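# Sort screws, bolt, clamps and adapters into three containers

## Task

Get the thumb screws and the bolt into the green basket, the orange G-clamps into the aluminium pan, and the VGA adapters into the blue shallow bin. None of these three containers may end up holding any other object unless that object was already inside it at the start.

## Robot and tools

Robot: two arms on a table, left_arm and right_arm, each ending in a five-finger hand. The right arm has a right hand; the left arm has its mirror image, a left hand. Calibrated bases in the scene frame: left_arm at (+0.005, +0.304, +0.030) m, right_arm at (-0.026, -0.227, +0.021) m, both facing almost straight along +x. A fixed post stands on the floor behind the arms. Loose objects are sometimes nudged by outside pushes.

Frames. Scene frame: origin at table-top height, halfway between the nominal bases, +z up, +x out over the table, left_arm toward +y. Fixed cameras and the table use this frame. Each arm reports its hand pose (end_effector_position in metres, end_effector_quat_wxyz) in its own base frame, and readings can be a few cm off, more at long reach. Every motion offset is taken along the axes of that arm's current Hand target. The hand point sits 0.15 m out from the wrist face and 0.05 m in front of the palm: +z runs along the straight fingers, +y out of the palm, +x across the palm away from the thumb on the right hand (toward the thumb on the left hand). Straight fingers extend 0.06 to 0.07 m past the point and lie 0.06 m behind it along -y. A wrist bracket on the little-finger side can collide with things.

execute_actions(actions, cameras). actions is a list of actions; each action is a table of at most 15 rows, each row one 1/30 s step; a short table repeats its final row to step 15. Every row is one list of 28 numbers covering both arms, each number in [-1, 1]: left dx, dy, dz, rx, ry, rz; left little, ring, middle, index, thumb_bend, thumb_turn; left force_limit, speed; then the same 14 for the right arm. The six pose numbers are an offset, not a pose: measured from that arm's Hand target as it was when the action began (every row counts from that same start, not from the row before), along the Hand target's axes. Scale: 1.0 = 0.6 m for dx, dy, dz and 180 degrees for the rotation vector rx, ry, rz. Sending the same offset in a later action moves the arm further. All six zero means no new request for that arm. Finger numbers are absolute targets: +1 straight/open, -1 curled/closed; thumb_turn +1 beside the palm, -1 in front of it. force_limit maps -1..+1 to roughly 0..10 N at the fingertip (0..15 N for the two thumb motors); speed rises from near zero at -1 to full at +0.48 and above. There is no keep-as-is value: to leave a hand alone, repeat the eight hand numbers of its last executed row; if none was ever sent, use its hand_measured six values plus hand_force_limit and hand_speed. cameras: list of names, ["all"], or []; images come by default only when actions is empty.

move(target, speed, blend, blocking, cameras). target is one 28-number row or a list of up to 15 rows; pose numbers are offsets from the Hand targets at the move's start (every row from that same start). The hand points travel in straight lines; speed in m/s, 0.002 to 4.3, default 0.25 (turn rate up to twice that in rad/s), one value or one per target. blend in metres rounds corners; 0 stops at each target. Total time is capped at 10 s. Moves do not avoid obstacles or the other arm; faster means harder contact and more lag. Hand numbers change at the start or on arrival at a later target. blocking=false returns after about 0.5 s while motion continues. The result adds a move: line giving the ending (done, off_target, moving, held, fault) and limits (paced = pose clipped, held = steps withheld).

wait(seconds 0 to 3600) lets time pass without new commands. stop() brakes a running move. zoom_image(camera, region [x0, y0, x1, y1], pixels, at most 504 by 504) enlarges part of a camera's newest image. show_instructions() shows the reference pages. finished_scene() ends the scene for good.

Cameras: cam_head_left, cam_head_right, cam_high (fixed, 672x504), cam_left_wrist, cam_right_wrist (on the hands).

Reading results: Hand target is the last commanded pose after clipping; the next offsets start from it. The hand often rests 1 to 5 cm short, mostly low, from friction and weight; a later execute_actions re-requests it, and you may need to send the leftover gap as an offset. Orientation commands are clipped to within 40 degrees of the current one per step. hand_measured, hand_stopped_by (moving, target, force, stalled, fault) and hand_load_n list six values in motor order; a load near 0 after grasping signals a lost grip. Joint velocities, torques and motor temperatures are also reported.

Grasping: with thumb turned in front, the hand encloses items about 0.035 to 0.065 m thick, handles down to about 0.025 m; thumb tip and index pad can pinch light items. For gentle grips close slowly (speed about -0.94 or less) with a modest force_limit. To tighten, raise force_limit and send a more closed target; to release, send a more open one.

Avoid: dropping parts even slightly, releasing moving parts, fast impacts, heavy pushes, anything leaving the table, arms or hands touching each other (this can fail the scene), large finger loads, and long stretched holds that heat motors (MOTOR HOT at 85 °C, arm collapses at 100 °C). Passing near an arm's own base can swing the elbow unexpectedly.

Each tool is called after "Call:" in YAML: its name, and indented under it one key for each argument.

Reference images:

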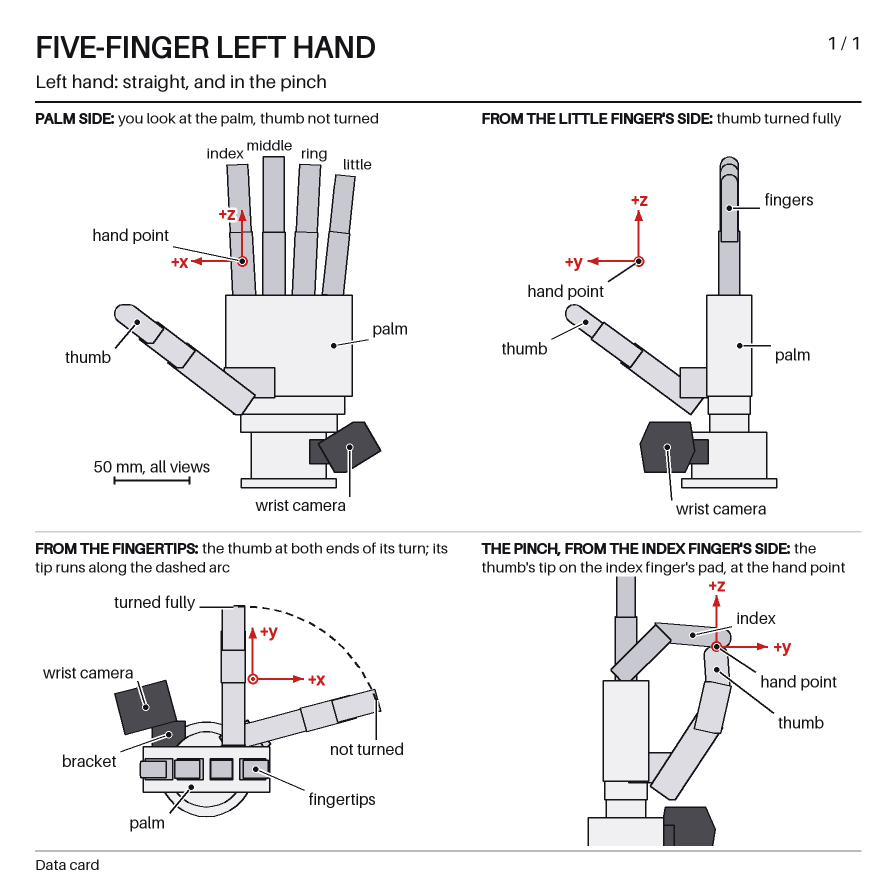

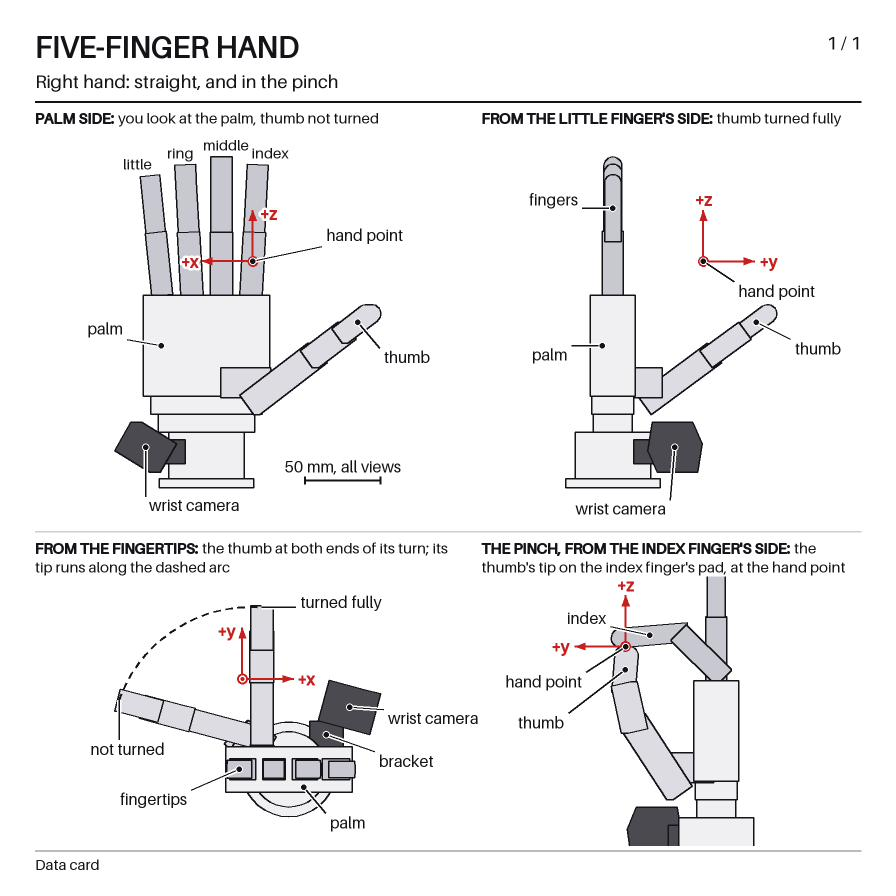

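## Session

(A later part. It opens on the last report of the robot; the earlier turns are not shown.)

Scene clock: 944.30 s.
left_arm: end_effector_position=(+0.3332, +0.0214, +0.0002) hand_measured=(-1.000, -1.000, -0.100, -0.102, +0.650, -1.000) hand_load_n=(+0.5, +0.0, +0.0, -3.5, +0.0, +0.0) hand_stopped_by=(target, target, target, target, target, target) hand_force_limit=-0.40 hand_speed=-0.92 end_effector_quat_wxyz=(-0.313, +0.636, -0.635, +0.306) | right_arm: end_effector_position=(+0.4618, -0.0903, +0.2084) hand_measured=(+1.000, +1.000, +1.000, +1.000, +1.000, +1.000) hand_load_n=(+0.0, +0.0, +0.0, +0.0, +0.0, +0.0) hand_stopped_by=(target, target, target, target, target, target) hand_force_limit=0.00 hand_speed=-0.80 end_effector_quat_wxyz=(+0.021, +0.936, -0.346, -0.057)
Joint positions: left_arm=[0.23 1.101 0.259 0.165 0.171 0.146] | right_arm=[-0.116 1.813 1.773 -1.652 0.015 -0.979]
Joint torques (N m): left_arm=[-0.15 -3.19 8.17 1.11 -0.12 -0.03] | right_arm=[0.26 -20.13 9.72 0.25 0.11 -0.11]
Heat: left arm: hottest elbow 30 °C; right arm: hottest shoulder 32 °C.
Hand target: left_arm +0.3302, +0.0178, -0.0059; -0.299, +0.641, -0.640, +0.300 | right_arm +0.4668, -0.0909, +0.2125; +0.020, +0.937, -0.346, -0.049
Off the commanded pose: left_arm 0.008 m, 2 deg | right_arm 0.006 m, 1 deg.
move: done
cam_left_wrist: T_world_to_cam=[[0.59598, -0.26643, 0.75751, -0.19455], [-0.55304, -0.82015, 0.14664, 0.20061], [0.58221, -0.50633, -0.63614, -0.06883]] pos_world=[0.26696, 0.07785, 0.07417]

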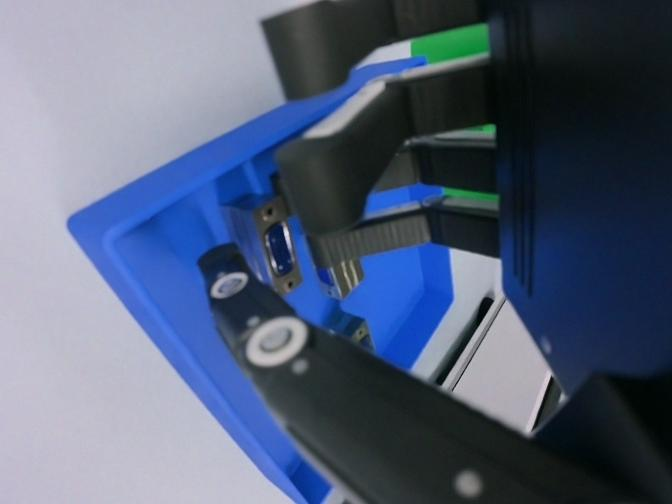

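Call:
move:
  target:
    - [0,0,0, 0,0,0, -1, -1, -0.12, -0.15, 0.65, -1, -0.4, -0.8, 0,0,0,0,0,0, 1, 1, 1, 1, 1, 1, 0, -0.8]
    - [0,-0.0642,-0.0533, 0,0,0, -1, -1, -0.12, -0.15, 0.65, -1, -0.4, -0.8, 0,0,0,0,0,0, 1, 1, 1, 1, 1, 1, 0, -0.8]
    - [-0.0033,-0.2577,-0.0188, 0,0,0, 1, 1, 0, 0, 1, -1, -0.4, -0.3, 0,0,0,0,0,0, 1, 1, 1, 1, 1, 1, 0, -0.8]
  speed: [0.05, 0.05, 0.15]
  blend: [0, 0.01,0]
  cameras: ["cam_left_wrist", "cam_head_left", "cam_high"]

Scene clock: 985.73 s.
left_arm: end_effector_position=(+0.4105, +0.0247, +0.1106) hand_measured=(+1.000, +1.000, +0.000, +0.000, +1.000, -1.000) hand_load_n=(+0.0, +0.0, +0.0, +0.0, +0.0, +0.0) hand_stopped_by=(target, target, target, target, target, target) hand_force_limit=-0.40 hand_speed=-0.30 end_effector_quat_wxyz=(-0.300, +0.642, -0.641, +0.295) | right_arm: end_effector_position=(+0.4618, -0.0903, +0.2084) hand_measured=(+1.000, +1.000, +1.000, +1.000, +1.000, +1.000) hand_load_n=(+0.0, +0.0, +0.0, +0.5, +0.0, -0.5) hand_stopped_by=(target, target, target, target, target, target) hand_force_limit=0.00 hand_speed=-0.80 end_effector_quat_wxyz=(+0.021, +0.936, -0.346, -0.057)
Joint positions: left_arm=[0.179 1.088 0.636 -0.257 0.13 0.119] | right_arm=[-0.116 1.813 1.773 -1.652 0.015 -0.979]
Joint torques (N m): left_arm=[-0.67 -6.01 12.56 1.2 -0.17 -0.15] | right_arm=[0.44 -19.9 9.87 0.2 0.08 -0.17]
Heat: left arm: hottest elbow 31 °C; right arm: hottest shoulder 32 °C.
Hand target: left_arm +0.4206, +0.0201, +0.1200; -0.299, +0.641, -0.640, +0.300 | right_arm +0.4668, -0.0909, +0.2125; +0.020, +0.937, -0.346, -0.049
Off the commanded pose: left_arm 0.015 m, 1 deg | right_arm 0.006 m, 1 deg.
move: off_target (left_arm); target 3's new numbers were sent with left_arm's hand 0.015 m and 1 deg from that target
cam_left_wrist: T_world_to_cam=[[0.62368, -0.26661, 0.73481, -0.33217], [-0.54849, -0.81903, 0.16837, 0.22568], [0.55694, -0.50804, -0.65704, -0.02919]] pos_world=[0.34721, 0.08145, 0.1869]
Images, in order (width x height): cam_head_left 672x504, cam_high 672x504, cam_left_wrist 672x504.

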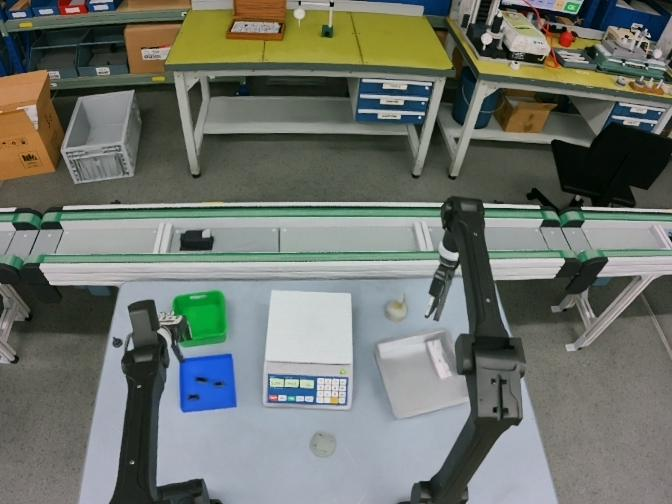

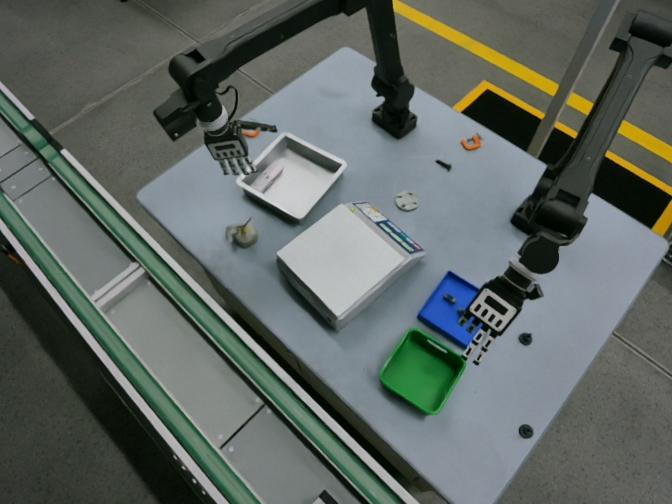

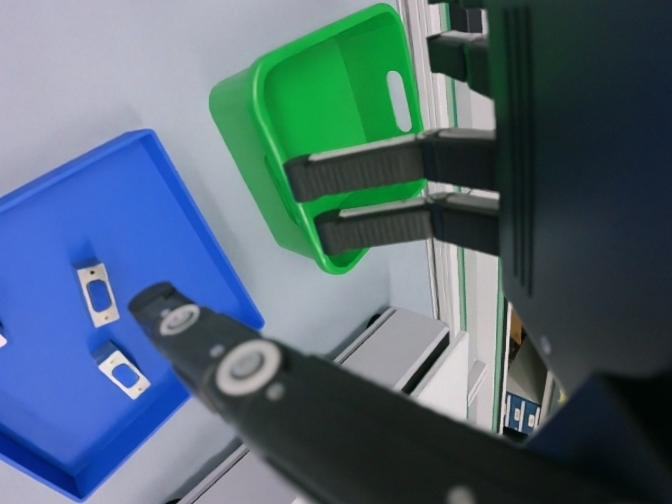

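Call:
move:
  target: [-0.2205,0.2028,-0.0875, 0,-0.0856,-0.0711, 1, 1, 0, 0, 1, -1, -0.4, -0.3, 0,0,0,0,0,0, 1, 1, 1, 1, 1, 1, 0, -0.8]
  speed: 0.15
  cameras: ["cam_left_wrist"]

Scene clock: 1028.90 s.
left_arm: end_effector_position=(+0.3027, +0.1486, +0.0592) hand_measured=(+1.000, +1.000, +0.000, +0.000, +1.000, -1.000) hand_load_n=(+0.0, +0.0, +0.0, +0.0, +0.0, +0.0) hand_stopped_by=(target, target, target, target, target, target) hand_force_limit=-0.40 hand_speed=-0.30 end_effector_quat_wxyz=(-0.338, +0.748, -0.517, +0.243) | right_arm: end_effector_position=(+0.4618, -0.0903, +0.2084) hand_measured=(+1.000, +1.000, +1.000, +1.000, +1.000, +1.000) hand_load_n=(+0.0, +0.0, +0.0, +0.0, +0.0, +0.0) hand_stopped_by=(target, target, target, target, target, target) hand_force_limit=0.00 hand_speed=-0.80 end_effector_quat_wxyz=(+0.021, +0.936, -0.346, -0.057)
Joint positions: left_arm=[0.645 0.945 0.405 -0.196 0.228 0.182] | right_arm=[-0.116 1.813 1.773 -1.652 0.015 -0.979]
Joint torques (N m): left_arm=[1.03 -4.19 8.65 2.5 0.17 0.26] | right_arm=[0.44 -19.43 9.76 0.16 0.1 -0.16]
Heat: left arm: hottest elbow 35 °C; right arm: hottest shoulder 32 °C.
Hand target: left_arm +0.3022, +0.1521, +0.0599; -0.347, +0.743, -0.519, +0.243 | right_arm +0.4668, -0.0909, +0.2125; +0.020, +0.937, -0.346, -0.049
Off the commanded pose: left_arm 0.004 m, 1 deg | right_arm 0.006 m, 1 deg.
move: done
cam_left_wrist: T_world_to_cam=[[0.67832, -0.01779, 0.73455, -0.24775], [-0.23242, -0.95357, 0.19153, 0.19967], [0.69704, -0.30064, -0.65096, -0.01353]] pos_world=[0.22389, 0.18192, 0.13493]

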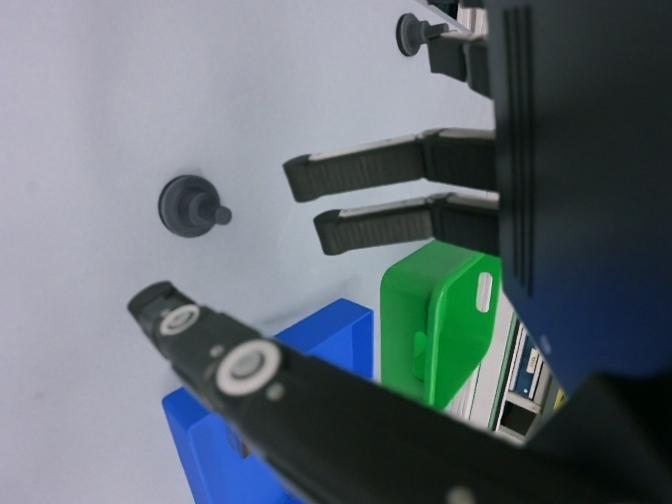

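Call:
move:
  target: [0.0063,0.0792,0.0823, 0,0,0, 1, 1, 0, 0, 1, -1, -0.4, -0.3, 0,0,0,0,0,0, 1, 1, 1, 1, 1, 1, 0, -0.8]
  speed: 0.08
  cameras: ["cam_left_wrist"]

Scene clock: 1048.80 s.
left_arm: end_effector_position=(+0.3084, +0.1554, -0.0065) hand_measured=(+1.000, +1.000, +0.000, +0.000, +1.000, -1.000) hand_load_n=(+0.0, +0.0, +0.0, +0.0, +0.0, +0.0) hand_stopped_by=(target, target, target, target, target, target) hand_force_limit=-0.40 hand_speed=-0.30 end_effector_quat_wxyz=(-0.346, +0.747, -0.515, +0.240) | right_arm: end_effector_position=(+0.4618, -0.0903, +0.2084) hand_measured=(+1.000, +1.000, +1.000, +1.000, +1.000, +1.000) hand_load_n=(+0.0, +0.0, +0.0, +0.0, +0.0, +0.0) hand_stopped_by=(target, target, target, target, target, target) hand_force_limit=0.00 hand_speed=-0.80 end_effector_quat_wxyz=(+0.021, +0.936, -0.346, -0.057)
Joint positions: left_arm=[0.645 1.188 0.312 0.154 0.217 0.182] | right_arm=[-0.116 1.813 1.773 -1.652 0.015 -0.979]
Joint torques (N m): left_arm=[-0.91 -5.01 6.58 2.48 -0.1 0] | right_arm=[-0.03 -19.84 9.81 0.2 0.07 -0.13]
Heat: left arm: hottest elbow 34 °C; right arm: hottest shoulder 32 °C.
Hand target: left_arm +0.3105, +0.1511, -0.0082; -0.347, +0.742, -0.519, +0.243 | right_arm +0.4668, -0.0909, +0.2125; +0.020, +0.937, -0.346, -0.049
Off the commanded pose: left_arm 0.005 m, 1 deg | right_arm 0.006 m, 1 deg.
move: done
cam_left_wrist: T_world_to_cam=[[0.67429, -0.02359, 0.73809, -0.20102], [-0.22623, -0.95803, 0.17605, 0.21869], [0.70297, -0.28568, -0.65133, -0.06243]] pos_world=[0.22891, 0.18694, 0.06921]

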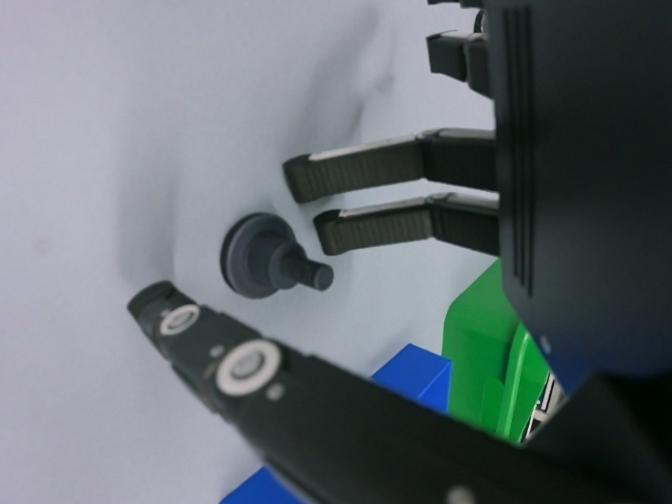

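Call:
move:
  target: [0.0223,0.0125,-0.0017, 0,0,0, 1, 1, 0, 0, 1, -1, -0.4, -0.3, 0,0,0,0,0,0, 1, 1, 1, 1, 1, 1, 0, -0.8]
  speed: 0.08
  cameras: ["cam_left_wrist"]

Scene clock: 1062.27 s.
left_arm: end_effector_position=(+0.3106, +0.1445, -0.0101) hand_measured=(+1.000, +1.000, +0.000, +0.000, +1.000, -1.000) hand_load_n=(+0.0, +0.0, -0.5, +0.0, +0.0, +0.0) hand_stopped_by=(target, target, target, target, target, target) hand_force_limit=-0.40 hand_speed=-0.30 end_effector_quat_wxyz=(-0.351, +0.741, -0.521, +0.238) | right_arm: end_effector_position=(+0.4618, -0.0903, +0.2084) hand_measured=(+1.000, +1.000, +1.000, +1.000, +1.000, +1.000) hand_load_n=(+0.0, +0.0, +0.0, +0.0, +0.0, +0.0) hand_stopped_by=(target, target, target, target, target, target) hand_force_limit=0.00 hand_speed=-0.80 end_effector_quat_wxyz=(+0.021, +0.936, -0.346, -0.057)
Joint positions: left_arm=[0.596 1.185 0.29 0.187 0.178 0.168] | right_arm=[-0.116 1.813 1.773 -1.652 0.015 -0.979]
Joint torques (N m): left_arm=[-0.21 -5.77 6.17 2.41 -0.02 -0.09] | right_arm=[0.5 -19.9 9.65 0.05 0.07 -0.09]
Heat: left arm: hottest elbow 32 °C; right arm: hottest shoulder 32 °C.
Hand target: left_arm +0.3097, +0.1366, -0.0133; -0.347, +0.743, -0.519, +0.243 | right_arm +0.4668, -0.0909, +0.2125; +0.020, +0.937, -0.346, -0.049
Off the commanded pose: left_arm 0.009 m, 1 deg | right_arm 0.006 m, 1 deg.
move: done
cam_left_wrist: T_world_to_cam=[[0.67347, -0.04429, 0.73789, -0.19676], [-0.23615, -0.95879, 0.15799, 0.21241], [0.70048, -0.28065, -0.65617, -0.06941]] pos_world=[0.23129, 0.17547, 0.06608]

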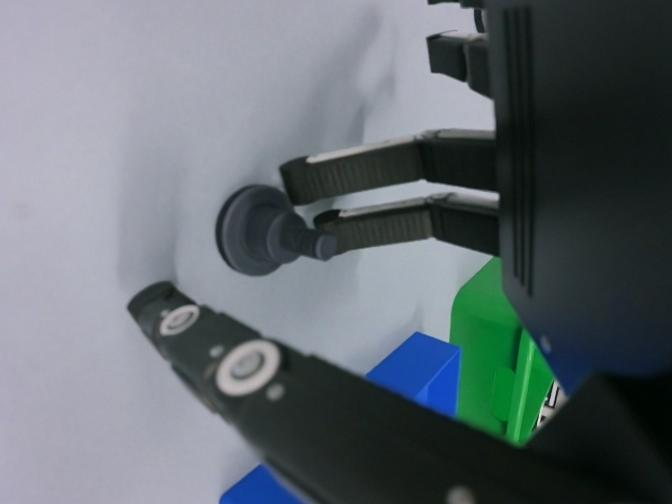

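Call:
move:
  target:
    - [0,0,0, 0,0,0, 1, 1, 0, 0, 0.68, -1, -0.4, -0.8, 0,0,0,0,0,0, 1, 1, 1, 1, 1, 1, 0, -0.8]
    - [0,0.003,0.003, 0,0,0, 1, 1, -0.4, -0.4, 0.6, -1, -0.4, -0.92, 0,0,0,0,0,0, 1, 1, 1, 1, 1, 1, 0, -0.8]
  speed: 0.08
  cameras: ["cam_left_wrist"]

Call:
zoom_image:
  camera: "cam_left_wrist"
  region: [160, 140, 400, 360]

Scene clock: 1081.37 s.
left_arm: end_effector_position=(+0.3099, +0.1437, -0.0109) hand_measured=(+1.000, +1.000, -0.298, -0.400, +0.600, -1.000) hand_load_n=(+0.0, +0.0, +3.5, +0.0, +3.0, +0.5) hand_stopped_by=(target, target, force, target, target, target) hand_force_limit=-0.40 hand_speed=-0.92 end_effector_quat_wxyz=(-0.353, +0.741, -0.519, +0.239) | right_arm: end_effector_position=(+0.4618, -0.0903, +0.2084) hand_measured=(+1.000, +1.000, +1.000, +1.000, +1.000, +1.000) hand_load_n=(+0.0, +0.0, +0.0, +0.0, +0.0, +0.0) hand_stopped_by=(target, target, target, target, target, target) hand_force_limit=0.00 hand_speed=-0.80 end_effector_quat_wxyz=(+0.021, +0.936, -0.346, -0.057)
Joint positions: left_arm=[0.596 1.185 0.283 0.199 0.178 0.164] | right_arm=[-0.116 1.813 1.773 -1.652 0.015 -0.979]
Joint torques (N m): left_arm=[-0.79 -4.37 6.48 2.32 -0.01 -0.15] | right_arm=[0.5 -20.07 9.73 0.17 0.06 -0.14]
Heat: left arm: hottest elbow 31 °C; right arm: hottest shoulder 32 °C.
Hand target: left_arm +0.3101, +0.1368, -0.0157; -0.347, +0.742, -0.519, +0.243 | right_arm +0.4668, -0.0909, +0.2125; +0.020, +0.937, -0.346, -0.049
Off the commanded pose: left_arm 0.009 m, 1 deg | right_arm 0.006 m, 1 deg.
move: done
cam_left_wrist: T_world_to_cam=[[0.66975, -0.04266, 0.74136, -0.19484], [-0.23464, -0.95936, 0.15676, 0.21122], [0.70455, -0.27894, -0.65254, -0.07119]] pos_world=[0.2302, 0.17447, 0.06488]

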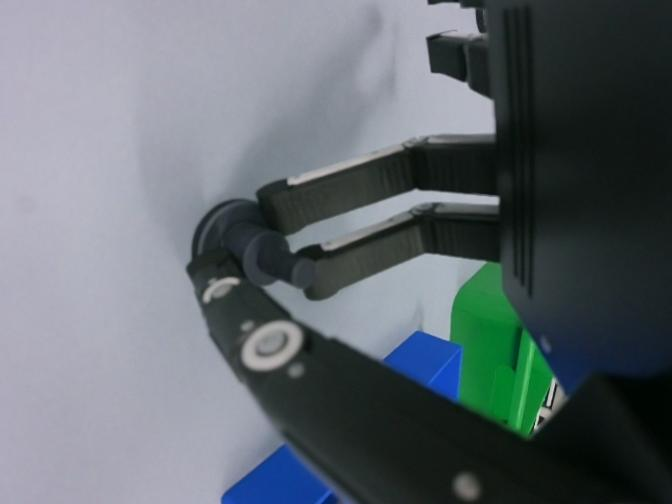

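Scaled by 2.100.

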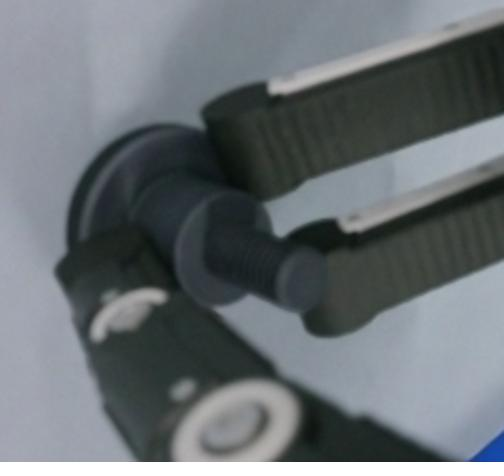

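Call:
move:
  target: [0,0,0, 0,0,0, 1, 1, -0.4, -0.65, 0.5, -1, -0.4, -0.92, 0,0,0,0,0,0, 1, 1, 1, 1, 1, 1, 0, -0.8]
  speed: 0.08
  cameras: ["cam_left_wrist"]

Call:
zoom_image:
  camera: "cam_left_wrist"
  region: [160, 140, 400, 360]

Scene clock: 1097.80 s.
left_arm: end_effector_position=(+0.3099, +0.1437, -0.0109) hand_measured=(+1.000, +1.000, -0.298, -0.650, +0.588, -1.000) hand_load_n=(+0.0, +0.0, +4.0, +0.0, +4.5, +0.5) hand_stopped_by=(target, target, force, target, force, target) hand_force_limit=-0.40 hand_speed=-0.92 end_effector_quat_wxyz=(-0.353, +0.741, -0.519, +0.239) | right_arm: end_effector_position=(+0.4618, -0.0903, +0.2084) hand_measured=(+1.000, +1.000, +1.000, +1.000, +1.000, +1.000) hand_load_n=(+0.0, +0.0, +0.0, +0.0, +0.0, +0.0) hand_stopped_by=(target, target, target, target, target, target) hand_force_limit=0.00 hand_speed=-0.80 end_effector_quat_wxyz=(+0.021, +0.936, -0.346, -0.057)
Joint positions: left_arm=[0.596 1.185 0.283 0.199 0.178 0.164] | right_arm=[-0.116 1.813 1.773 -1.652 0.015 -0.979]
Joint torques (N m): left_arm=[-0.5 -4.07 6.31 2.26 -0.03 -0.14] | right_arm=[0.15 -19.9 9.72 -0.03 0.1 -0.16]
Heat: left arm: hottest elbow 31 °C; right arm: hottest elbow 33 °C.
Hand target: left_arm +0.3101, +0.1368, -0.0157; -0.347, +0.742, -0.519, +0.243 | right_arm +0.4668, -0.0909, +0.2125; +0.020, +0.937, -0.346, -0.049
Off the commanded pose: left_arm 0.008 m, 1 deg | right_arm 0.006 m, 1 deg.
move: done
cam_left_wrist: T_world_to_cam=[[0.66975, -0.04266, 0.74136, -0.19484], [-0.23464, -0.95936, 0.15676, 0.21122], [0.70455, -0.27894, -0.65254, -0.07119]] pos_world=[0.2302, 0.17447, 0.06488]

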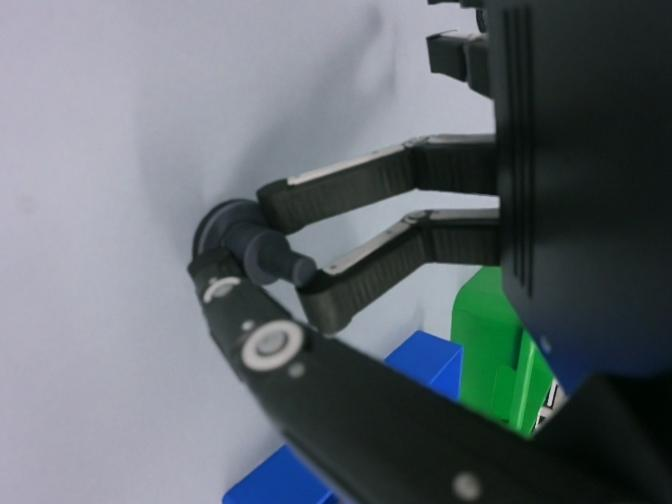

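Scaled by 2.100.

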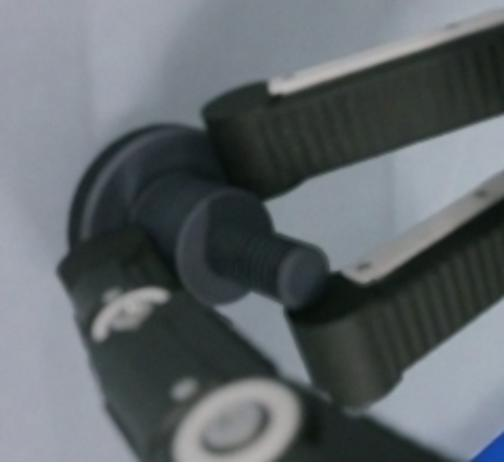

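Call:
move:
  target:
    - [0,0,0, 0,0,0, 1, 1, -0.4, -0.35, 0.5, -1, -0.4, -0.8, 0,0,0,0,0,0, 1, 1, 1, 1, 1, 1, 0, -0.8]
    - [0,-0.03,-0.025, 0,0,0, 1, 1, -0.4, -0.35, 0.5, -1, -0.4, -0.92, 0,0,0,0,0,0, 1, 1, 1, 1, 1, 1, 0, -0.8]
  speed: 0.03
  cameras: ["cam_left_wrist"]

Call:
zoom_image:
  camera: "cam_left_wrist"
  region: [160, 140, 400, 360]

Scene clock: 1112.17 s.
left_arm: end_effector_position=(+0.2997, +0.1368, -0.0020) hand_measured=(+1.000, +1.000, -0.298, -0.350, +0.588, -1.000) hand_load_n=(+0.0, +0.5, +3.5, +0.0, +4.5, +1.0) hand_stopped_by=(target, target, force, target, force, target) hand_force_limit=-0.40 hand_speed=-0.92 end_effector_quat_wxyz=(-0.343, +0.746, -0.521, +0.235) | right_arm: end_effector_position=(+0.4618, -0.0903, +0.2084) hand_measured=(+1.000, +1.000, +1.000, +1.000, +1.000, +1.000) hand_load_n=(+0.0, +0.0, +0.0, +0.0, +0.0, +0.0) hand_stopped_by=(target, target, target, target, target, target) hand_force_limit=0.00 hand_speed=-0.80 end_effector_quat_wxyz=(+0.021, +0.936, -0.346, -0.057)
Joint positions: left_arm=[0.596 1.102 0.283 0.091 0.178 0.164] | right_arm=[-0.116 1.813 1.773 -1.652 0.015 -0.979]
Joint torques (N m): left_arm=[-0.73 -5.25 9.65 1.36 -0.06 -0.16] | right_arm=[-0.21 -20.37 9.89 0.02 0.08 -0.14]
Heat: left arm: hottest elbow 30 °C; right arm: hottest elbow 33 °C.
Hand target: left_arm +0.3100, +0.1368, +0.0076; -0.347, +0.743, -0.519, +0.243 | right_arm +0.4668, -0.0909, +0.2125; +0.020, +0.937, -0.346, -0.049
Off the commanded pose: left_arm 0.014 m, 1 deg | right_arm 0.006 m, 1 deg.
move: off_target (left_arm); target 2's new numbers were sent with left_arm's hand 0.014 m and 1 deg from that target
cam_left_wrist: T_world_to_cam=[[0.68479, -0.0321, 0.72804, -0.20086], [-0.23104, -0.95705, 0.17512, 0.19948], [0.69115, -0.28813, -0.6628, -0.0549]] pos_world=[0.22158, 0.16865, 0.07491]

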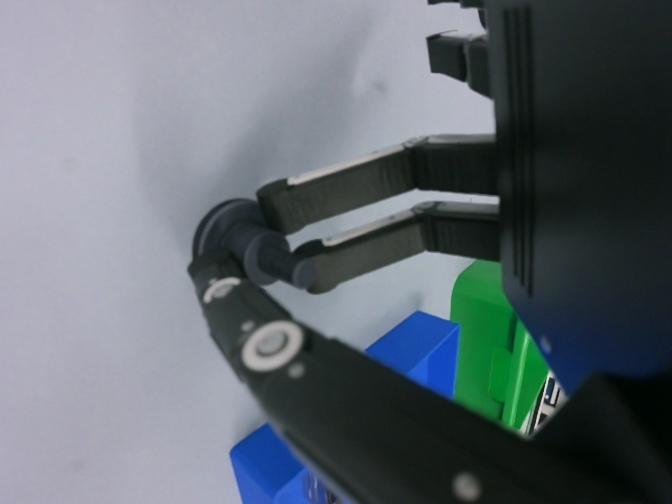

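Scaled by 2.100.

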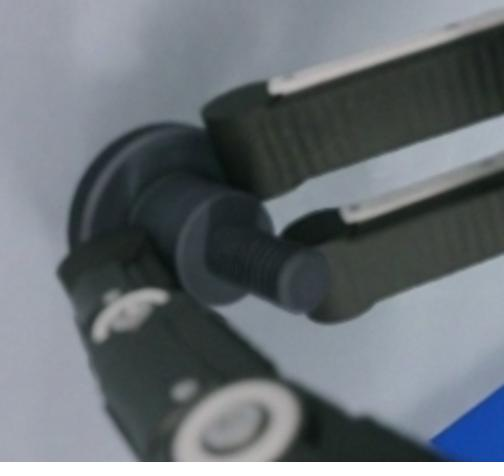

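Call:
move:
  target:
    - [0,-0.1283,-0.1067, 0,0,0, 1, 1, -0.4, -0.35, 0.5, -1, -0.4, -0.92, 0,0,0,0,0,0, 1, 1, 1, 1, 1, 1, 0, -0.8]
    - [0.343,-0.294,0.1127, 0,0.0856,0.0711, -1, -1, -0.4, -0.35, 0.5, -1, -0.4, -0.5, 0,0,0,0,0,0, 1, 1, 1, 1, 1, 1, 0, -0.8]
  speed: 0.12
  blend: [0.03,0]
  cameras: ["cam_left_wrist","cam_high","cam_head_left"]

Scene clock: 1137.83 s.
left_arm: end_effector_position=(+0.5146, +0.0047, +0.0836) hand_measured=(-1.000, -1.000, -0.298, -0.350, +0.588, -1.000) hand_load_n=(+0.0, +0.0, +3.5, +0.0, +4.5, +1.0) hand_stopped_by=(target, target, force, target, force, target) hand_force_limit=-0.40 hand_speed=-0.50 end_effector_quat_wxyz=(-0.287, +0.648, -0.646, +0.283) | right_arm: end_effector_position=(+0.4618, -0.0903, +0.2084) hand_measured=(+1.000, +1.000, +1.000, +1.000, +1.000, +1.000) hand_load_n=(+0.0, +0.0, +0.0, +0.0, +0.0, +0.0) hand_stopped_by=(target, target, target, target, target, target) hand_force_limit=0.00 hand_speed=-0.80 end_effector_quat_wxyz=(+0.021, +0.936, -0.346, -0.057)
Joint positions: left_arm=[0.085 1.432 0.864 -0.175 0.057 0.056] | right_arm=[-0.116 1.813 1.773 -1.652 0.015 -0.979]
Joint torques (N m): left_arm=[-0.73 -12.51 12.56 2.47 0.03 -0.1] | right_arm=[0.09 -19.78 9.77 0.2 0.11 -0.12]
Heat: left arm: hottest elbow 31 °C; right arm: hottest elbow 33 °C.
Hand target: left_arm +0.5357, +0.0001, +0.0998; -0.299, +0.641, -0.640, +0.300 | right_arm +0.4668, -0.0909, +0.2125; +0.020, +0.937, -0.346, -0.049
Off the commanded pose: left_arm 0.027 m, 3 deg | right_arm 0.006 m, 1 deg.
move: off_target (left_arm); target 2's new numbers were sent with left_arm's hand 0.027 m and 3 deg from that target
cam_left_wrist: T_world_to_cam=[[0.65232, -0.26264, 0.71098, -0.39534], [-0.5398, -0.81948, 0.19254, 0.26453], [0.53207, -0.50938, -0.67634, -0.10071]] pos_world=[0.45426, 0.06164, 0.16204]
Images, in order (width x height): cam_head_left 672x504, cam_high 672x504, cam_left_wrist 672x504.

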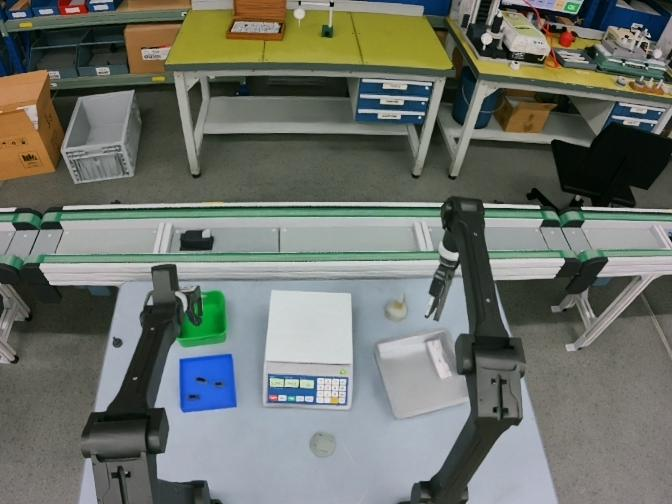

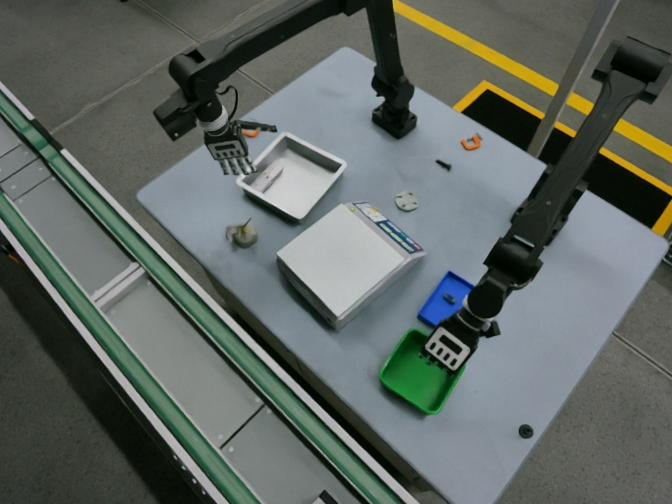

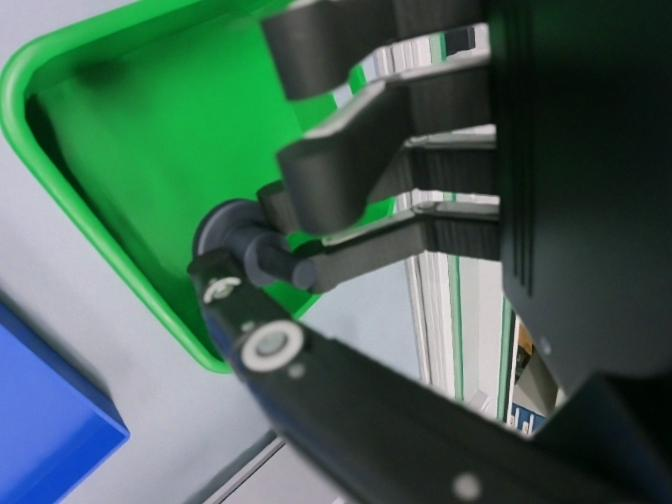

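Call:
move:
  target: [0,0.0813,0.0588, 0,0,0, -1, -1, -0.4, -0.35, 0.5, -1, -0.4, -0.5, 0,0,0,0,0,0, 1, 1, 1, 1, 1, 1, 0, -0.8]
  speed: 0.08
  cameras: ["cam_left_wrist","cam_high","cam_head_left"]

Scene clock: 1153.73 s.
left_arm: end_effector_position=(+0.5292, +0.0060, +0.0420) hand_measured=(-1.000, -1.000, -0.298, -0.350, +0.588, -1.000) hand_load_n=(+0.0, +0.5, +3.5, +0.0, +4.5, +1.0) hand_stopped_by=(target, target, force, target, force, target) hand_force_limit=-0.40 hand_speed=-0.50 end_effector_quat_wxyz=(-0.300, +0.642, -0.641, +0.294) | right_arm: end_effector_position=(+0.4618, -0.0903, +0.2084) hand_measured=(+1.000, +1.000, +1.000, +1.000, +1.000, +1.000) hand_load_n=(+0.0, +0.0, +0.0, +0.0, +0.0, +0.0) hand_stopped_by=(target, target, target, target, target, target) hand_force_limit=0.00 hand_speed=-0.80 end_effector_quat_wxyz=(+0.021, +0.936, -0.346, -0.057)
Joint positions: left_arm=[0.085 1.534 0.822 0.007 0.057 0.056] | right_arm=[-0.116 1.813 1.773 -1.652 0.015 -0.979]
Joint torques (N m): left_arm=[-0.62 -13.22 8.1 2.32 -0.03 -0.03] | right_arm=[0.21 -19.9 9.66 0.28 0.06 -0.14]
Heat: left arm: hottest elbow 33 °C; right arm: hottest elbow 33 °C.
Hand target: left_arm +0.5314, +0.0000, +0.0396; -0.299, +0.641, -0.640, +0.300 | right_arm +0.4668, -0.0909, +0.2125; +0.020, +0.937, -0.346, -0.049
Off the commanded pose: left_arm 0.007 m, 1 deg | right_arm 0.006 m, 1 deg.
move: done
cam_left_wrist: T_world_to_cam=[[0.62515, -0.26497, 0.73415, -0.36162], [-0.54659, -0.82007, 0.16946, 0.28589], [0.55715, -0.50722, -0.6575, -0.15001]] pos_world=[0.46591, 0.06255, 0.1184]
Images, in order (width x height): cam_head_left 672x504, cam_high 672x504, cam_left_wrist 672x504.

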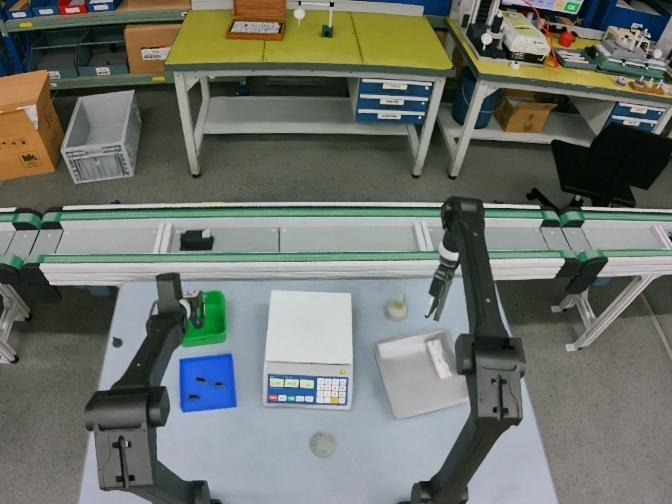

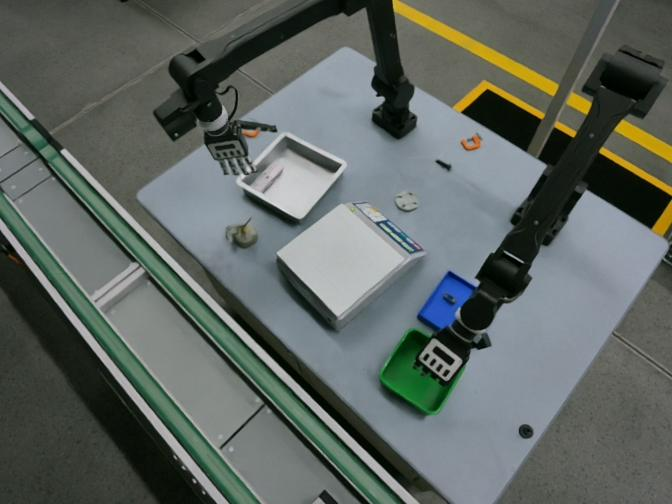

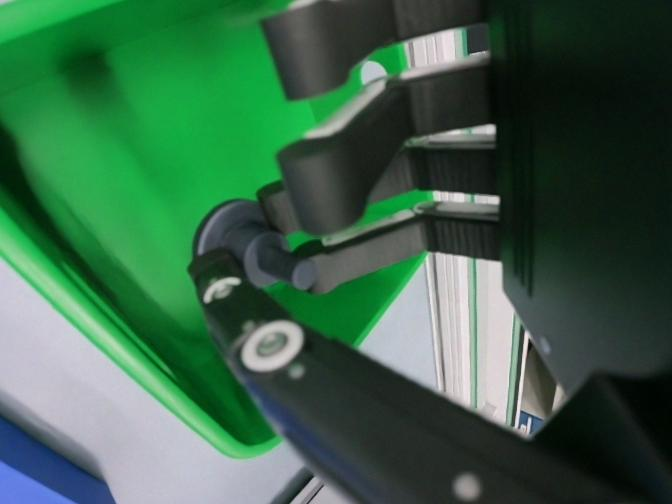

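Call:
move:
  target: [0,0.0374,0.0333, -0.0556,0,0, -1, -1, -0.4, -0.35, 0.5, -1, -0.4, -0.5, 0,0,0,0,0,0, 1, 1, 1, 1, 1, 1, 0, -0.8]
  speed: 0.06
  cameras: ["cam_left_wrist","cam_high","cam_head_left"]

Scene clock: 1182.03 s.
left_arm: end_effector_position=(+0.5176, +0.0059, +0.0035) hand_measured=(-1.000, -1.000, -0.298, -0.350, +0.588, -1.000) hand_load_n=(+0.0, +0.0, +4.0, +0.0, +4.5, +1.0) hand_stopped_by=(target, target, force, target, force, target) hand_force_limit=-0.40 hand_speed=-0.50 end_effector_quat_wxyz=(-0.239, +0.669, -0.662, +0.238) | right_arm: end_effector_position=(+0.4618, -0.0903, +0.2084) hand_measured=(+1.000, +1.000, +1.000, +1.000, +1.000, +1.000) hand_load_n=(+0.0, +0.0, +0.0, +0.0, +0.0, +0.0) hand_stopped_by=(target, target, target, target, target, target) hand_force_limit=0.00 hand_speed=-0.80 end_effector_quat_wxyz=(+0.021, +0.936, -0.346, -0.057)
Joint positions: left_arm=[0.083 1.628 0.894 -0.149 0.048 0.056] | right_arm=[-0.116 1.813 1.773 -1.652 0.015 -0.979]
Joint torques (N m): left_arm=[-1.08 -13.27 11.4 1.36 -0.13 -0.05] | right_arm=[0.5 -19.43 9.72 -0.03 0.09 -0.13]
Heat: left arm: hottest elbow 32 °C; right arm: hottest elbow 33 °C.
Hand target: left_arm +0.5323, +0.0001, +0.0095; -0.242, +0.665, -0.664, +0.243 | right_arm +0.4668, -0.0909, +0.2125; +0.020, +0.937, -0.346, -0.049
Off the commanded pose: left_arm 0.017 m, 1 deg | right_arm 0.006 m, 1 deg.
move: off_target (left_arm)
cam_left_wrist: T_world_to_cam=[[0.7467, -0.25592, 0.61396, -0.38867], [-0.50355, -0.82057, 0.27038, 0.26344], [0.4346, -0.51105, -0.74159, -0.10521]] pos_world=[0.4686, 0.06293, 0.08937]
Images, in order (width x height): cam_head_left 672x504, cam_high 672x504, cam_left_wrist 672x504.

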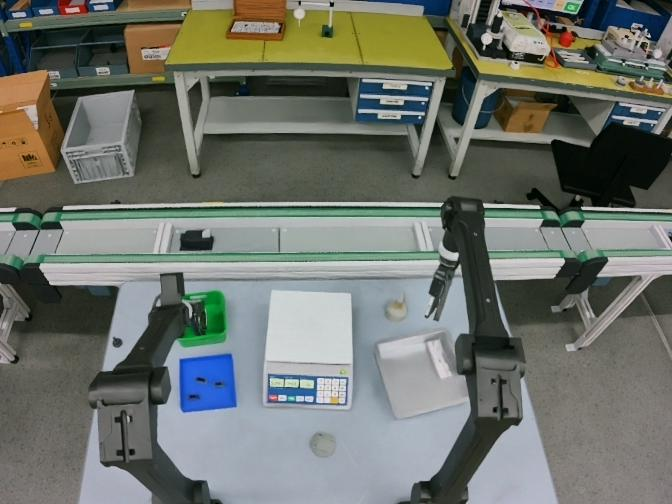

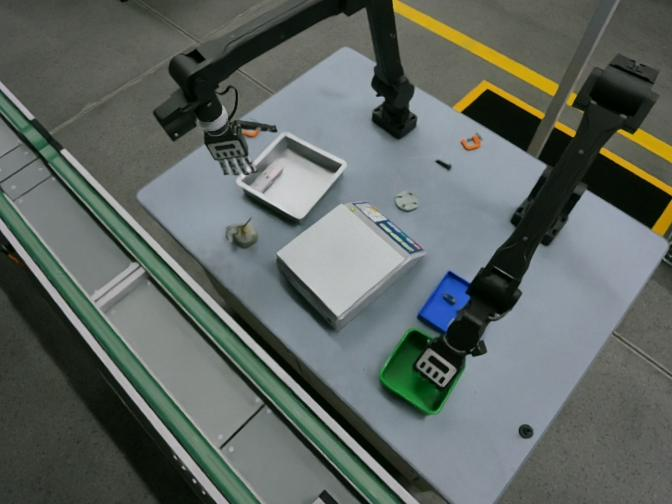

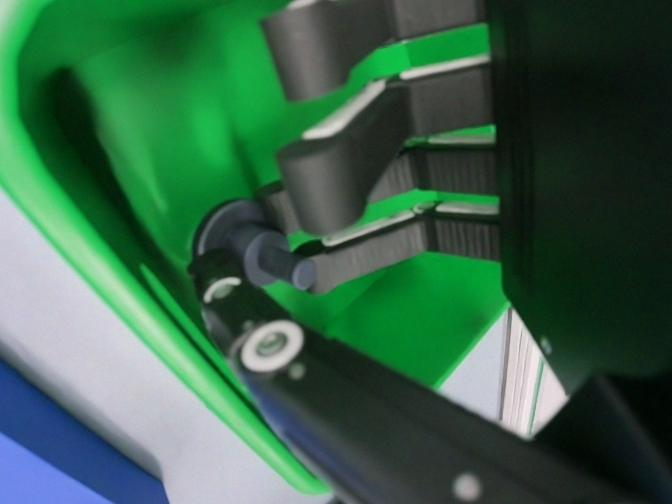

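Call:
move:
  target: [0,-0.0085,0.0158, 0,0,0, -1, -1, -0.4, -0.35, 0.5, -1, -0.4, -0.5, 0,0,0,0,0,0, 1, 1, 1, 1, 1, 1, 0, -0.8]
  speed: 0.06
  cameras: ["cam_left_wrist"]

Scene clock: 1188.73 s.
left_arm: end_effector_position=(+0.5278, +0.0065, -0.0004) hand_measured=(-1.000, -1.000, -0.298, -0.350, +0.588, -1.000) hand_load_n=(+0.5, +0.0, +3.5, +0.0, +4.5, +1.0) hand_stopped_by=(target, target, force, target, force, target) hand_force_limit=-0.40 hand_speed=-0.50 end_effector_quat_wxyz=(-0.239, +0.669, -0.663, +0.237) | right_arm: end_effector_position=(+0.4618, -0.0903, +0.2084) hand_measured=(+1.000, +1.000, +1.000, +1.000, +1.000, +1.000) hand_load_n=(+0.0, +0.0, +0.0, +0.0, +0.0, +0.0) hand_stopped_by=(target, target, target, target, target, target) hand_force_limit=0.00 hand_speed=-0.80 end_effector_quat_wxyz=(+0.021, +0.936, -0.346, -0.057)
Joint positions: left_arm=[0.082 1.658 0.922 -0.149 0.047 0.056] | right_arm=[-0.116 1.813 1.773 -1.652 0.015 -0.979]
Joint torques (N m): left_arm=[-0.62 -14.45 11.21 1.28 -0.18 -0.02] | right_arm=[0.15 -19.25 9.69 0.14 0.1 -0.14]
Heat: left arm: hottest elbow 32 °C; right arm: hottest elbow 33 °C.
Hand target: left_arm +0.5424, +0.0001, +0.0056; -0.242, +0.665, -0.664, +0.243 | right_arm +0.4668, -0.0909, +0.2125; +0.020, +0.937, -0.346, -0.049
Off the commanded pose: left_arm 0.017 m, 1 deg | right_arm 0.006 m, 1 deg.
move: off_target (left_arm)
cam_left_wrist: T_world_to_cam=[[0.74802, -0.25645, 0.61213, -0.39445], [-0.50321, -0.82052, 0.27117, 0.26993], [0.43272, -0.51087, -0.74281, -0.11118]] pos_world=[0.479, 0.06353, 0.08567]

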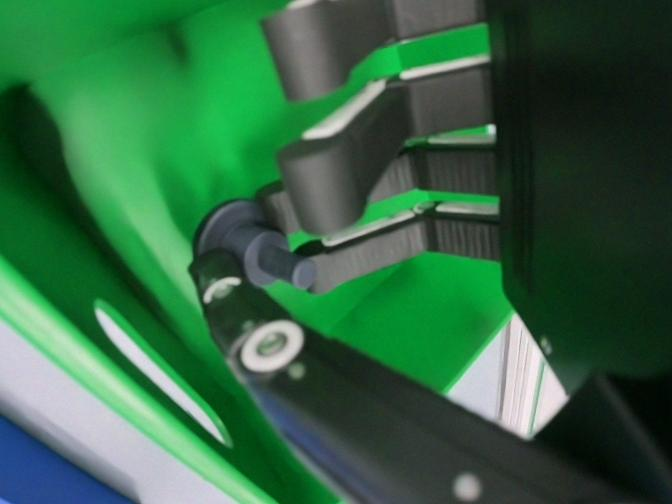

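Call:
move:
  target: [0,0.0064,0.0077, 0,0,0, -1, -1, -0.4, -0.35, 0.5, -1, -0.4, -0.5, 0,0,0,0,0,0, 1, 1, 1, 1, 1, 1, 0, -0.8]
  speed: 0.06
  cameras: ["cam_left_wrist"]

Scene clock: 1198.43 s.
left_arm: end_effector_position=(+0.5265, +0.0064, -0.0054) hand_measured=(-1.000, -1.000, -0.298, -0.350, +0.588, -1.000) hand_load_n=(+0.0, +0.0, +3.5, +0.0, +4.5, +1.0) hand_stopped_by=(target, target, force, target, force, target) hand_force_limit=-0.40 hand_speed=-0.50 end_effector_quat_wxyz=(-0.235, +0.670, -0.664, +0.234) | right_arm: end_effector_position=(+0.4618, -0.0903, +0.2084) hand_measured=(+1.000, +1.000, +1.000, +1.000, +1.000, +1.000) hand_load_n=(+0.0, +0.0, +0.0, +0.0, +0.0, +0.0) hand_stopped_by=(target, target, target, target, target, target) hand_force_limit=0.00 hand_speed=-0.80 end_effector_quat_wxyz=(+0.021, +0.936, -0.346, -0.057)
Joint positions: left_arm=[0.082 1.668 0.922 -0.149 0.047 0.056] | right_arm=[-0.116 1.813 1.773 -1.652 0.015 -0.979]
Joint torques (N m): left_arm=[-1.08 -14.74 10.55 1.91 -0.15 -0.08] | right_arm=[0.26 -20.01 9.72 0.18 0.11 -0.14]
Heat: left arm: hottest elbow 33 °C; right arm: hottest elbow 33 °C.
Hand target: left_arm +0.5424, +0.0001, -0.0004; -0.242, +0.665, -0.664, +0.243 | right_arm +0.4668, -0.0909, +0.2125; +0.020, +0.937, -0.346, -0.049
Off the commanded pose: left_arm 0.018 m, 1 deg | right_arm 0.006 m, 1 deg.
move: off_target (left_arm)
cam_left_wrist: T_world_to_cam=[[0.75402, -0.2559, 0.60496, -0.39358], [-0.50047, -0.82031, 0.27679, 0.26914], [0.42542, -0.51147, -0.7466, -0.11053]] pos_world=[0.47849, 0.06353, 0.08108]

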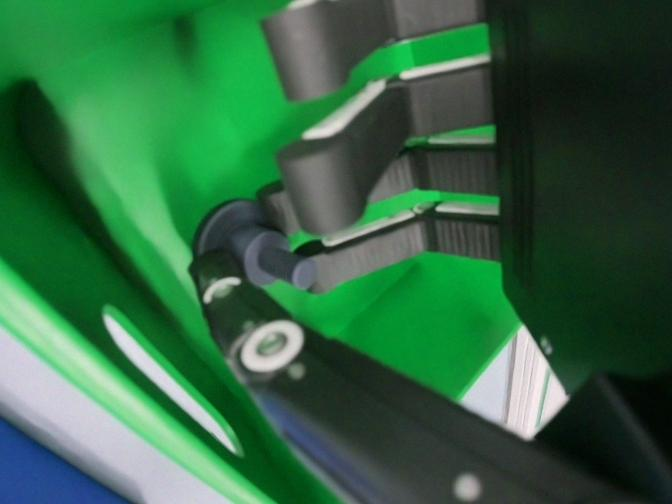

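Call:
move:
  target: [0,0.0017,0.0073, 0,0,0, -1, -1, -0.4, -0.35, 0.5, -1, -0.4, -0.5, 0,0,0,0,0,0, 1, 1, 1, 1, 1, 1, 0, -0.8]
  speed: 0.06
  cameras: ["cam_left_wrist"]

Call:
zoom_image:
  camera: "cam_left_wrist"
  region: [120, 140, 400, 380]

Scene clock: 1204.80 s.
left_arm: end_effector_position=(+0.5255, +0.0064, -0.0104) hand_measured=(-1.000, -1.000, -0.298, -0.350, +0.588, -1.000) hand_load_n=(+0.0, +0.0, +3.0, +0.0, +5.0, +1.0) hand_stopped_by=(target, target, force, target, force, target) hand_force_limit=-0.40 hand_speed=-0.50 end_effector_quat_wxyz=(-0.232, +0.671, -0.665, +0.231) | right_arm: end_effector_position=(+0.4618, -0.0903, +0.2084) hand_measured=(+1.000, +1.000, +1.000, +1.000, +1.000, +1.000) hand_load_n=(+0.0, +0.0, +0.0, +0.0, +0.0, +0.0) hand_stopped_by=(target, target, target, target, target, target) hand_force_limit=0.00 hand_speed=-0.80 end_effector_quat_wxyz=(+0.021, +0.936, -0.346, -0.057)
Joint positions: left_arm=[0.082 1.678 0.922 -0.147 0.047 0.056] | right_arm=[-0.116 1.813 1.773 -1.652 0.015 -0.979]
Joint torques (N m): left_arm=[-1.14 -14.33 10.7 2.15 -0.14 -0.04] | right_arm=[0.21 -19.37 9.81 0.1 0.1 -0.14]
Heat: left arm: hottest elbow 33 °C; right arm: hottest elbow 33 °C.
Hand target: left_arm +0.5446, +0.0001, -0.0043; -0.242, +0.665, -0.664, +0.243 | right_arm +0.4668, -0.0909, +0.2125; +0.020, +0.937, -0.346, -0.049
Off the commanded pose: left_arm 0.021 m, 2 deg | right_arm 0.006 m, 1 deg.
move: off_target (left_arm)
cam_left_wrist: T_world_to_cam=[[0.75913, -0.25548, 0.59871, -0.39264], [-0.49792, -0.82034, 0.28129, 0.26875], [0.41928, -0.51164, -0.74995, -0.11066]] pos_world=[0.47828, 0.06353, 0.07649]

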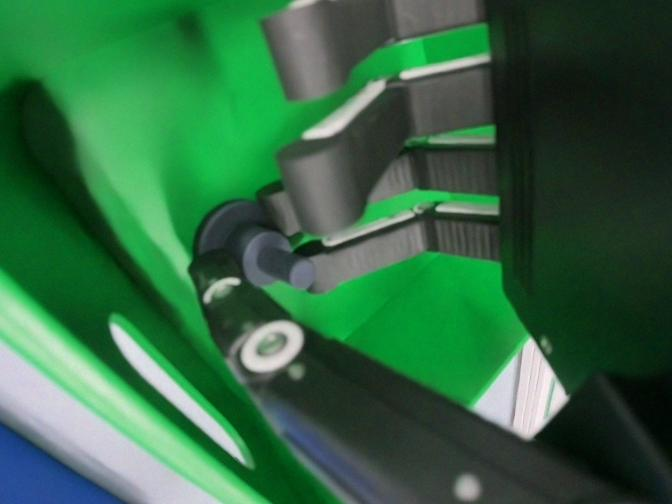

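Scaled by 1.800.

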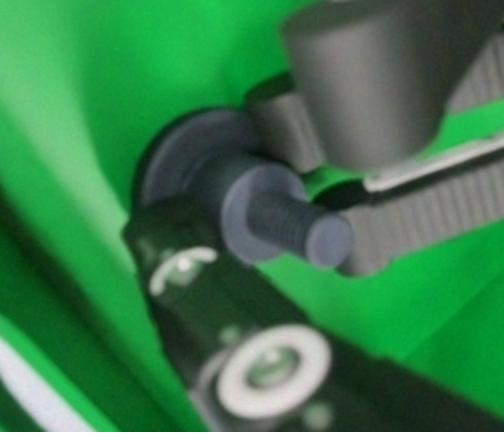

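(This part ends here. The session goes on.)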